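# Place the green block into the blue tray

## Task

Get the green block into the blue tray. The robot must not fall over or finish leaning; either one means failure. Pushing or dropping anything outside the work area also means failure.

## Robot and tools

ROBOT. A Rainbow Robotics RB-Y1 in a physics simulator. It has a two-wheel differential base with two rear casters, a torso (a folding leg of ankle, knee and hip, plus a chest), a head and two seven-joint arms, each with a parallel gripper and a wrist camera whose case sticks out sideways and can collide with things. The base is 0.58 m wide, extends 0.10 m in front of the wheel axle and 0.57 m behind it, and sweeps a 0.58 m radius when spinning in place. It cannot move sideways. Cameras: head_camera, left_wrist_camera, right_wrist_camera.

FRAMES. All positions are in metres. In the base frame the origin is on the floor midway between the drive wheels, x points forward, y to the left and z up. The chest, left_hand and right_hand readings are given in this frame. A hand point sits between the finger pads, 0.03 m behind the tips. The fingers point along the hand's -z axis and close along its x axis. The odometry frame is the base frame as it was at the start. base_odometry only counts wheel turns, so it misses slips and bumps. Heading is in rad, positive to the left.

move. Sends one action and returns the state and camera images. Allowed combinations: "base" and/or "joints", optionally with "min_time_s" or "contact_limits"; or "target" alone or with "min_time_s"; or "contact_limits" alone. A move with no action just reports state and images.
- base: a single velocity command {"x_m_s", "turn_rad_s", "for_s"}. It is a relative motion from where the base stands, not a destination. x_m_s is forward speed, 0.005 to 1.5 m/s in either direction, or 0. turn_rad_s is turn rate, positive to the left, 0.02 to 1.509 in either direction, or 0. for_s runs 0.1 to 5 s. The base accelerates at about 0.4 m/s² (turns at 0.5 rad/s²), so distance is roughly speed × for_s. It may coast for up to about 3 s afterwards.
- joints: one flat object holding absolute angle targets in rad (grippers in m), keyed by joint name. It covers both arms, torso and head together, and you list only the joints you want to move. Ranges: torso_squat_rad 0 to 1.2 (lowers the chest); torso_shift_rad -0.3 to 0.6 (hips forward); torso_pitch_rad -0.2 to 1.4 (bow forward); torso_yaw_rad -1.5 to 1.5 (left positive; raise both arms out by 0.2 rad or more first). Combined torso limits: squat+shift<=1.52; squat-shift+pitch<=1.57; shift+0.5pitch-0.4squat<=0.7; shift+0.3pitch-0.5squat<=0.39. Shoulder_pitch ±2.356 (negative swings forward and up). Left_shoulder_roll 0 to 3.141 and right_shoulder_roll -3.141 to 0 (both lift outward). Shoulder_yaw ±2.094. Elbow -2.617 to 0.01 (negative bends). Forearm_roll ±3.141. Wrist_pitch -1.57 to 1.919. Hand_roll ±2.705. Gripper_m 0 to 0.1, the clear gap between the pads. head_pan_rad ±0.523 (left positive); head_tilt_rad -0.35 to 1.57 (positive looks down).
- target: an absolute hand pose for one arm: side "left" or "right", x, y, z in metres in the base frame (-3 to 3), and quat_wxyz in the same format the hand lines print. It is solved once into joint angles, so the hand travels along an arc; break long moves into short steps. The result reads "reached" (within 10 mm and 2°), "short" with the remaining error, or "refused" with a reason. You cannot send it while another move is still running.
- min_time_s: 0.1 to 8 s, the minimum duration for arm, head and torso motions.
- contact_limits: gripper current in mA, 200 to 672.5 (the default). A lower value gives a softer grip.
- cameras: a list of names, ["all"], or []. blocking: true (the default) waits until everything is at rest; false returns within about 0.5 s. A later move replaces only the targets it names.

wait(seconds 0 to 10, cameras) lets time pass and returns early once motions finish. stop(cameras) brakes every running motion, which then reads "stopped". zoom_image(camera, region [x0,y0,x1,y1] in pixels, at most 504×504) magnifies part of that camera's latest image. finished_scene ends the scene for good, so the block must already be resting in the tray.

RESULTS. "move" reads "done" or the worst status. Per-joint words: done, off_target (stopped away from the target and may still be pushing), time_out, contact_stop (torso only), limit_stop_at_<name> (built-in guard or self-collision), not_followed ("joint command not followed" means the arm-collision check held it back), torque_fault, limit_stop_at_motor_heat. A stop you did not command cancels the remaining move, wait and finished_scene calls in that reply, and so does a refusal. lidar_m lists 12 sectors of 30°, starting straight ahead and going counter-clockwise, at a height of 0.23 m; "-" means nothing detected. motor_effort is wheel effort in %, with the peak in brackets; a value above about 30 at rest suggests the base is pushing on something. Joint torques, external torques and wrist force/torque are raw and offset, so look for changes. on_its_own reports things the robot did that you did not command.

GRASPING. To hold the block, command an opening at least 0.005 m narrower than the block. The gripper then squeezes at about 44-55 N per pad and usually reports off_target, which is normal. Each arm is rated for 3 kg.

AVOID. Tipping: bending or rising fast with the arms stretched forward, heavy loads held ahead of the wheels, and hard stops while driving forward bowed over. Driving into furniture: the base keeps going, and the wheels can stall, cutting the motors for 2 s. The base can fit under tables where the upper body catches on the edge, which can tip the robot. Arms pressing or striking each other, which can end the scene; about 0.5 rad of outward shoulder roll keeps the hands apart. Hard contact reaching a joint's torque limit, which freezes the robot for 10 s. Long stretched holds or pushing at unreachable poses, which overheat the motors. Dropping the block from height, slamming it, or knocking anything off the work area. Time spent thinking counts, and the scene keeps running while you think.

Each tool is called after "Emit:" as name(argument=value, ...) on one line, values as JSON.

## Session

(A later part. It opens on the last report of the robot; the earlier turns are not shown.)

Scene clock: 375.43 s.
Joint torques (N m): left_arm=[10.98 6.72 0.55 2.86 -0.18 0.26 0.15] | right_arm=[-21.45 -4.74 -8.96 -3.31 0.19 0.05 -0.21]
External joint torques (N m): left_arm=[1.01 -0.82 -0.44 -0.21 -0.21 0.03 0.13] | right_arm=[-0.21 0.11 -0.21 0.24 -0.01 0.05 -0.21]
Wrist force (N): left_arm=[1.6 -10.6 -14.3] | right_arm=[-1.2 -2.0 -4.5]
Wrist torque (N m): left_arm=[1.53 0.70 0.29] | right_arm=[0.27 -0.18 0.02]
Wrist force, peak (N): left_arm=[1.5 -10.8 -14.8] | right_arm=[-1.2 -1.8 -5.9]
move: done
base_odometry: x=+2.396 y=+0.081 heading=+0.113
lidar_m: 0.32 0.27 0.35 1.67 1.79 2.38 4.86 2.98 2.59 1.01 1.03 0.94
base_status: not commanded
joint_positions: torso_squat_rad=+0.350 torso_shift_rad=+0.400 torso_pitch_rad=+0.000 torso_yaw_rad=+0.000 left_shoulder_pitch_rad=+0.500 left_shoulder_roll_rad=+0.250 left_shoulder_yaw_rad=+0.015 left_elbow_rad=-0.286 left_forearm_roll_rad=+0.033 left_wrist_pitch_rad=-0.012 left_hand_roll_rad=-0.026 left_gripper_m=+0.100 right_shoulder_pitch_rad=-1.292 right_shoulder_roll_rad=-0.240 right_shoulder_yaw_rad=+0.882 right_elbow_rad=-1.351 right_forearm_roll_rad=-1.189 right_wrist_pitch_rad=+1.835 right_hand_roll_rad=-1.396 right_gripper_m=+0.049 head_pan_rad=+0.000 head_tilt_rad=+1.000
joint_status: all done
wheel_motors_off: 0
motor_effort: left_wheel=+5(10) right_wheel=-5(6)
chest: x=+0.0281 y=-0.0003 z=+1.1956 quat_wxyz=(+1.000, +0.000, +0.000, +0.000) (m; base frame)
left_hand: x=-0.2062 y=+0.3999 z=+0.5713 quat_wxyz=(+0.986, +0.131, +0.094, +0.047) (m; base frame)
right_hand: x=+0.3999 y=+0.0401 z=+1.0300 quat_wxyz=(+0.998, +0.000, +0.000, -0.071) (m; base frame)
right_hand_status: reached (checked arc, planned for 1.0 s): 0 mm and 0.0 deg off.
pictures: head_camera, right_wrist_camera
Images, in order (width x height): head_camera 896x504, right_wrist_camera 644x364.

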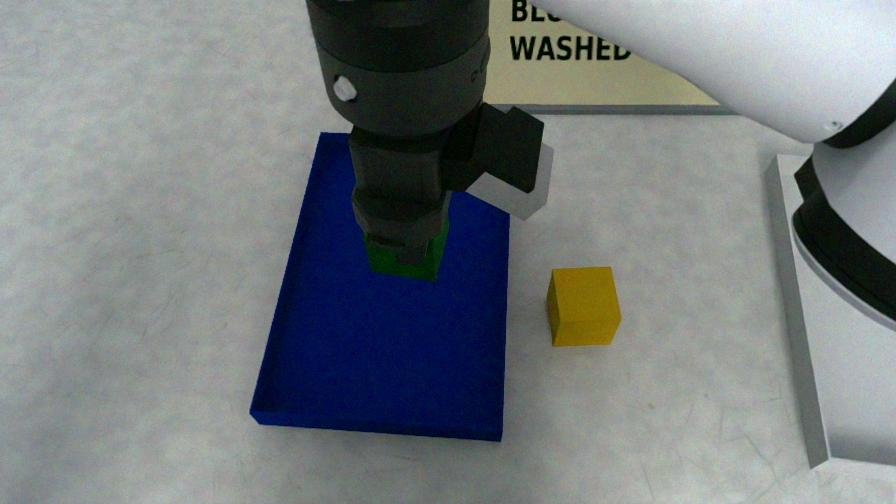

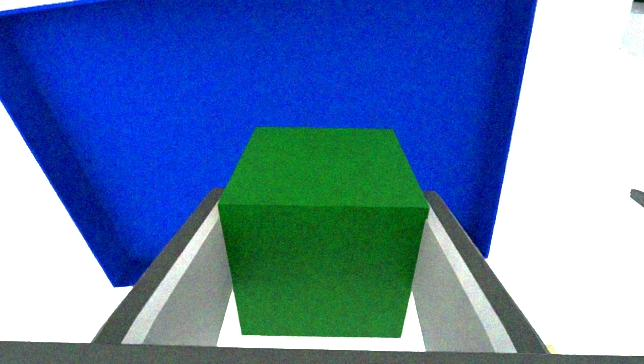

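Emit:
move(target={"side": "right", "x": 0.4, "y": 0.055, "z": 0.945, "quat_wxyz": [0.9975, 0, 0, -0.0706]}, min_time_s=1.3)

Emit:
move(target={"side": "right", "x": 0.4, "y": 0.055, "z": 0.937, "quat_wxyz": [0.9975, 0, 0, -0.0706]}, min_time_s=0.7, cameras=["head_camera", "right_wrist_camera"])

Scene clock: 398.83 s.
Joint torques (N m): left_arm=[10.58 6.24 0.55 3.2 -0.07 0.33 0.13] | right_arm=[-18.7 -1.56 -7.51 -4.14 0.17 -0.04 0.07]
External joint torques (N m): left_arm=[0.61 -1.29 -0.44 0.13 -0.1 0.1 0.12] | right_arm=[2.06 1.51 0.56 0.17 -0.04 -0.04 0.07]
Wrist force (N): left_arm=[1.7 -10.8 -14.4] | right_arm=[-1.2 -1.3 -5.1]
Wrist torque (N m): left_arm=[1.56 0.70 0.28] | right_arm=[0.20 -0.18 -0.02]
Wrist force, peak (N): left_arm=[1.5 -10.9 -14.7] | right_arm=[-1.6 -1.3 -5.6]
move: done
base_odometry: x=+2.396 y=+0.081 heading=+0.113
lidar_m: 0.33 0.26 0.35 1.68 1.78 2.38 4.86 2.98 2.61 1.02 1.03 0.94
base_status: not commanded
joint_positions: torso_squat_rad=+0.350 torso_shift_rad=+0.400 torso_pitch_rad=+0.000 torso_yaw_rad=+0.000 left_shoulder_pitch_rad=+0.500 left_shoulder_roll_rad=+0.250 left_shoulder_yaw_rad=+0.015 left_elbow_rad=-0.286 left_forearm_roll_rad=+0.033 left_wrist_pitch_rad=-0.012 left_hand_roll_rad=-0.026 left_gripper_m=+0.100 right_shoulder_pitch_rad=-1.184 right_shoulder_roll_rad=-0.148 right_shoulder_yaw_rad=+0.998 right_elbow_rad=-1.209 right_forearm_roll_rad=-1.070 right_wrist_pitch_rad=+1.656 right_hand_roll_rad=-1.335 right_gripper_m=+0.049 head_pan_rad=+0.000 head_tilt_rad=+1.000
joint_status: all done
wheel_motors_off: 0
motor_effort: left_wheel=+4(9) right_wheel=-5(6)
chest: x=+0.0281 y=-0.0003 z=+1.1956 quat_wxyz=(+1.000, +0.000, +0.000, +0.000) (m; base frame)
left_hand: x=-0.2062 y=+0.3999 z=+0.5713 quat_wxyz=(+0.986, +0.131, +0.094, +0.047) (m; base frame)
right_hand: x=+0.4001 y=+0.0549 z=+0.9453 quat_wxyz=(+0.997, +0.000, +0.000, -0.071) (m; base frame)
right_hand_status: reached (checked arc, planned for 1.3 s): 0 mm and 0.1 deg off.
pictures: none

Scene clock: 399.87 s.
Joint torques (N m): left_arm=[11.26 5.91 0.8 2.96 -0.08 0.24 -0.08] | right_arm=[-18.17 -1.43 -7.53 -4.17 0.27 -0.09 0.05]
External joint torques (N m): left_arm=[1.29 -1.62 -0.19 -0.11 -0.12 0.01 -0.1] | right_arm=[2.53 1.49 0.45 0.18 0.05 -0.09 0.05]
Wrist force (N): left_arm=[1.6 -10.5 -14.4] | right_arm=[-0.8 -1.8 -5.0]
Wrist torque (N m): left_arm=[1.54 0.67 0.28] | right_arm=[0.27 -0.15 -0.07]
Wrist force, peak (N): left_arm=[1.8 -10.6 -14.7] | right_arm=[-1.4 -1.2 -5.3]
move: done
base_odometry: x=+2.396 y=+0.081 heading=+0.113
lidar_m: 0.32 0.27 0.35 1.68 1.79 2.38 4.86 2.98 2.61 1.00 1.03 0.94
base_status: not commanded
joint_positions: torso_squat_rad=+0.350 torso_shift_rad=+0.400 torso_pitch_rad=+0.000 torso_yaw_rad=+0.000 left_shoulder_pitch_rad=+0.500 left_shoulder_roll_rad=+0.250 left_shoulder_yaw_rad=+0.015 left_elbow_rad=-0.286 left_forearm_roll_rad=+0.033 left_wrist_pitch_rad=-0.012 left_hand_roll_rad=-0.026 left_gripper_m=+0.100 right_shoulder_pitch_rad=-1.173 right_shoulder_roll_rad=-0.142 right_shoulder_yaw_rad=+1.008 right_elbow_rad=-1.195 right_forearm_roll_rad=-1.062 right_wrist_pitch_rad=+1.640 right_hand_roll_rad=-1.327 right_gripper_m=+0.049 head_pan_rad=+0.000 head_tilt_rad=+1.000
joint_status: all done
wheel_motors_off: 0
motor_effort: left_wheel=+3(8) right_wheel=-4(6)
chest: x=+0.0281 y=-0.0003 z=+1.1956 quat_wxyz=(+1.000, +0.000, +0.000, +0.000) (m; base frame)
left_hand: x=-0.2062 y=+0.3999 z=+0.5713 quat_wxyz=(+0.986, +0.131, +0.094, +0.047) (m; base frame)
right_hand: x=+0.4000 y=+0.0549 z=+0.9375 quat_wxyz=(+0.998, +0.000, +0.000, -0.071) (m; base frame)
right_hand_status: reached (checked arc, planned for 0.7 s): 0 mm and 0.0 deg off.
pictures: head_camera, right_wrist_camera
Images, in order (width x height): head_camera 896x504, right_wrist_camera 644x364.

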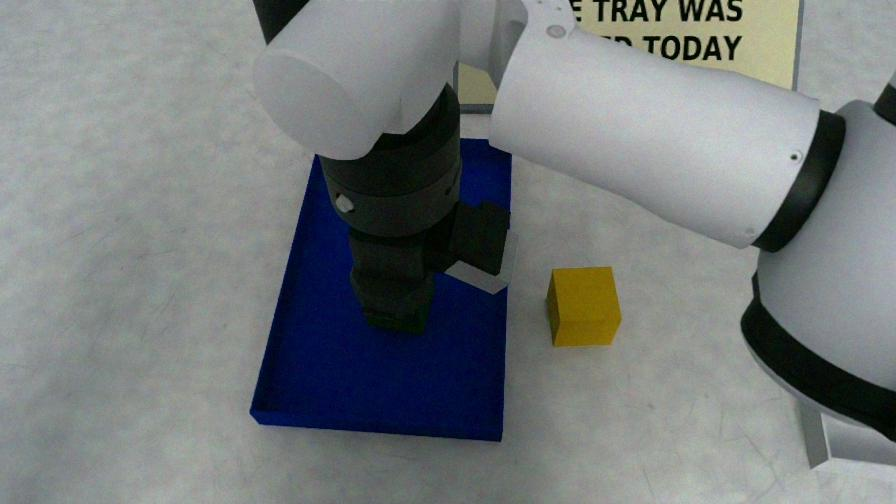

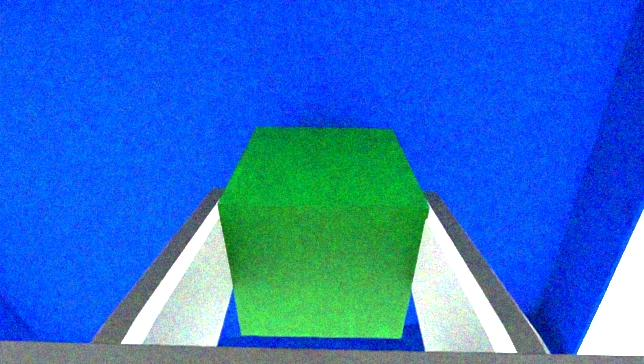

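Emit:
move(target={"side": "right", "x": 0.4, "y": 0.055, "z": 0.931, "quat_wxyz": [0.9975, 0, 0, -0.0706]}, min_time_s=0.7)

Emit:
move(joints={"right_gripper_m": 0.085}, cameras=["right_wrist_camera"])

Emit:
move(target={"side": "right", "x": 0.4, "y": 0.055, "z": 1.02, "quat_wxyz": [0.9975, 0, 0, -0.0706]}, min_time_s=1.0, cameras=["head_camera", "right_wrist_camera"])

Scene clock: 408.70 s.
Joint torques (N m): left_arm=[10.66 6.69 1.24 2.86 -0.1 0.19 -0.11] | right_arm=[-18.17 -1.25 -7.36 -4.14 0.23 -0.19 0.07]
External joint torques (N m): left_arm=[0.69 -0.84 0.25 -0.21 -0.13 -0.04 -0.12] | right_arm=[2.5 1.55 0.56 0.25 0.02 -0.19 0.07]
Wrist force (N): left_arm=[1.7 -10.6 -14.0] | right_arm=[-1.0 -1.2 -5.2]
Wrist torque (N m): left_arm=[1.55 0.71 0.29] | right_arm=[0.23 -0.19 -0.03]
Wrist force, peak (N): left_arm=[1.9 -10.7 -14.8] | right_arm=[-1.2 -1.3 -5.7]
move: done
base_odometry: x=+2.396 y=+0.081 heading=+0.113
lidar_m: 0.33 0.27 0.35 1.67 1.78 2.38 4.86 2.98 2.60 1.01 1.04 0.94
base_status: not commanded
joint_positions: torso_squat_rad=+0.350 torso_shift_rad=+0.400 torso_pitch_rad=+0.000 torso_yaw_rad=+0.000 left_shoulder_pitch_rad=+0.500 left_shoulder_roll_rad=+0.250 left_shoulder_yaw_rad=+0.015 left_elbow_rad=-0.286 left_forearm_roll_rad=+0.033 left_wrist_pitch_rad=-0.012 left_hand_roll_rad=-0.026 left_gripper_m=+0.100 right_shoulder_pitch_rad=-1.165 right_shoulder_roll_rad=-0.137 right_shoulder_yaw_rad=+1.016 right_elbow_rad=-1.183 right_forearm_roll_rad=-1.055 right_wrist_pitch_rad=+1.626 right_hand_roll_rad=-1.322 right_gripper_m=+0.049 head_pan_rad=+0.000 head_tilt_rad=+1.000
joint_status: all done
wheel_motors_off: 0
motor_effort: left_wheel=+6(8) right_wheel=-6(6)
chest: x=+0.0281 y=-0.0003 z=+1.1956 quat_wxyz=(+1.000, +0.000, +0.000, +0.000) (m; base frame)
left_hand: x=-0.2062 y=+0.3999 z=+0.5713 quat_wxyz=(+0.986, +0.131, +0.094, +0.047) (m; base frame)
right_hand: x=+0.4001 y=+0.0549 z=+0.9314 quat_wxyz=(+0.998, +0.000, +0.000, -0.071) (m; base frame)
right_hand_status: reached (checked arc, planned for 0.7 s): 0 mm and 0.0 deg off.
pictures: none

Scene clock: 409.60 s.
Joint torques (N m): left_arm=[10.59 6.2 0.51 3.03 -0.18 0.12 0.07] | right_arm=[-18.31 -1.23 -7.4 -4.07 0.26 -0.11 0.07]
External joint torques (N m): left_arm=[0.62 -1.33 -0.48 -0.04 -0.21 -0.11 0.06] | right_arm=[2.35 1.57 0.51 0.32 0.05 -0.11 0.07]
Wrist force (N): left_arm=[1.8 -10.6 -14.2] | right_arm=[-1.4 -1.3 -4.1]
Wrist torque (N m): left_arm=[1.54 0.72 0.29] | right_arm=[0.23 -0.20 -0.04]
Wrist force, peak (N): left_arm=[1.9 -10.7 -14.7] | right_arm=[-1.2 -1.6 -4.7]
move: done
base_odometry: x=+2.396 y=+0.081 heading=+0.113
lidar_m: 0.32 0.27 0.36 1.67 1.79 2.39 4.86 2.98 2.60 1.01 1.03 0.94
base_status: not commanded
joint_positions: torso_squat_rad=+0.350 torso_shift_rad=+0.400 torso_pitch_rad=+0.000 torso_yaw_rad=+0.000 left_shoulder_pitch_rad=+0.500 left_shoulder_roll_rad=+0.250 left_shoulder_yaw_rad=+0.015 left_elbow_rad=-0.286 left_forearm_roll_rad=+0.033 left_wrist_pitch_rad=-0.012 left_hand_roll_rad=-0.026 left_gripper_m=+0.100 right_shoulder_pitch_rad=-1.165 right_shoulder_roll_rad=-0.137 right_shoulder_yaw_rad=+1.016 right_elbow_rad=-1.183 right_forearm_roll_rad=-1.055 right_wrist_pitch_rad=+1.626 right_hand_roll_rad=-1.322 right_gripper_m=+0.085 head_pan_rad=+0.000 head_tilt_rad=+1.000
joint_status: all done
wheel_motors_off: 0
motor_effort: left_wheel=+9(9) right_wheel=-5(6)
chest: x=+0.0281 y=-0.0003 z=+1.1956 quat_wxyz=(+1.000, +0.000, +0.000, +0.000) (m; base frame)
left_hand: x=-0.2062 y=+0.3999 z=+0.5713 quat_wxyz=(+0.986, +0.131, +0.094, +0.047) (m; base frame)
right_hand: x=+0.4001 y=+0.0549 z=+0.9314 quat_wxyz=(+0.998, +0.000, +0.000, -0.071) (m; base frame)
pictures: right_wrist_camera
Images, in order (width x height): right_wrist_camera 644x364.

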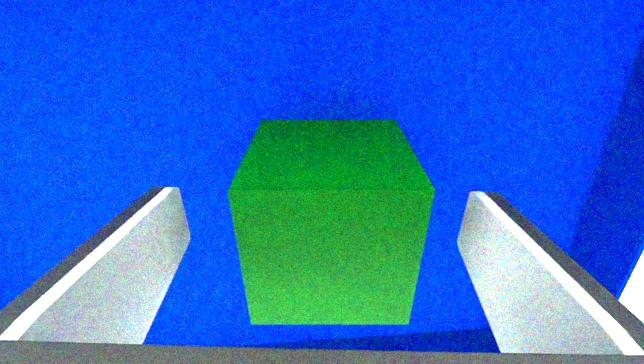

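Scene clock: 410.93 s.
Joint torques (N m): left_arm=[10.4 6.27 0.91 2.98 0.03 0.23 0.11] | right_arm=[-21.01 -4.75 -10.07 -4.79 -0.04 0.04 -0.32]
External joint torques (N m): left_arm=[0.43 -1.26 -0.08 -0.09 0 0 0.1] | right_arm=[0.16 -0.09 -1.57 -1.07 -0.25 0.04 -0.32]
Wrist force (N): left_arm=[1.8 -10.7 -14.3] | right_arm=[-1.2 -1.7 -4.5]
Wrist torque (N m): left_arm=[1.55 0.72 0.28] | right_arm=[0.25 -0.16 0.05]
Wrist force, peak (N): left_arm=[1.9 -10.9 -14.5] | right_arm=[-1.5 -1.4 -4.5]
move: done
base_odometry: x=+2.396 y=+0.081 heading=+0.113
lidar_m: 0.33 0.27 0.36 1.68 1.78 2.38 4.86 2.98 2.60 1.01 1.03 0.93
base_status: not commanded
joint_positions: torso_squat_rad=+0.350 torso_shift_rad=+0.400 torso_pitch_rad=+0.000 torso_yaw_rad=+0.000 left_shoulder_pitch_rad=+0.500 left_shoulder_roll_rad=+0.250 left_shoulder_yaw_rad=+0.015 left_elbow_rad=-0.286 left_forearm_roll_rad=+0.033 left_wrist_pitch_rad=-0.012 left_hand_roll_rad=-0.026 left_gripper_m=+0.100 right_shoulder_pitch_rad=-1.302 right_shoulder_roll_rad=-0.188 right_shoulder_yaw_rad=+0.897 right_elbow_rad=-1.283 right_forearm_roll_rad=-1.165 right_wrist_pitch_rad=+1.807 right_hand_roll_rad=-1.385 right_gripper_m=+0.085 head_pan_rad=+0.000 head_tilt_rad=+1.000
joint_status: all done
wheel_motors_off: 0
motor_effort: left_wheel=+8(10) right_wheel=-5(6)
chest: x=+0.0281 y=-0.0003 z=+1.1956 quat_wxyz=(+1.000, +0.000, +0.000, +0.000) (m; base frame)
left_hand: x=-0.2062 y=+0.3999 z=+0.5713 quat_wxyz=(+0.986, +0.131, +0.094, +0.047) (m; base frame)
right_hand: x=+0.4000 y=+0.0550 z=+1.0199 quat_wxyz=(+0.998, +0.000, +0.000, -0.071) (m; base frame)
right_hand_status: reached (checked arc, planned for 1.0 s): 0 mm and 0.0 deg off.
pictures: head_camera, right_wrist_camera
Images, in order (width x height): head_camera 896x504, right_wrist_camera 644x364.

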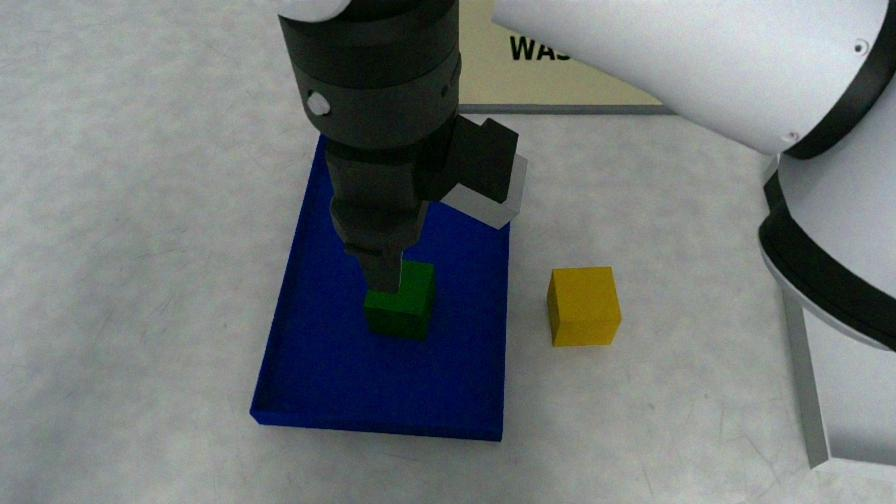

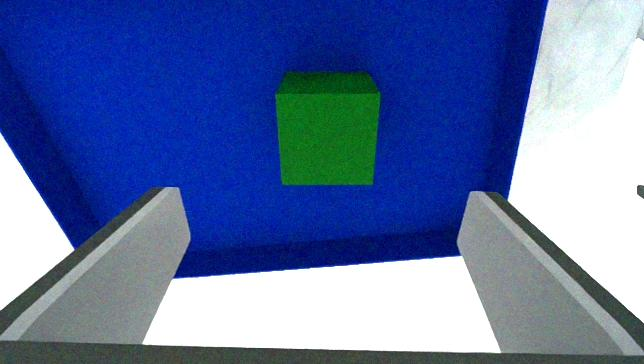

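Emit:
finished_scene(scene=1)

The scene is finished: the task was done.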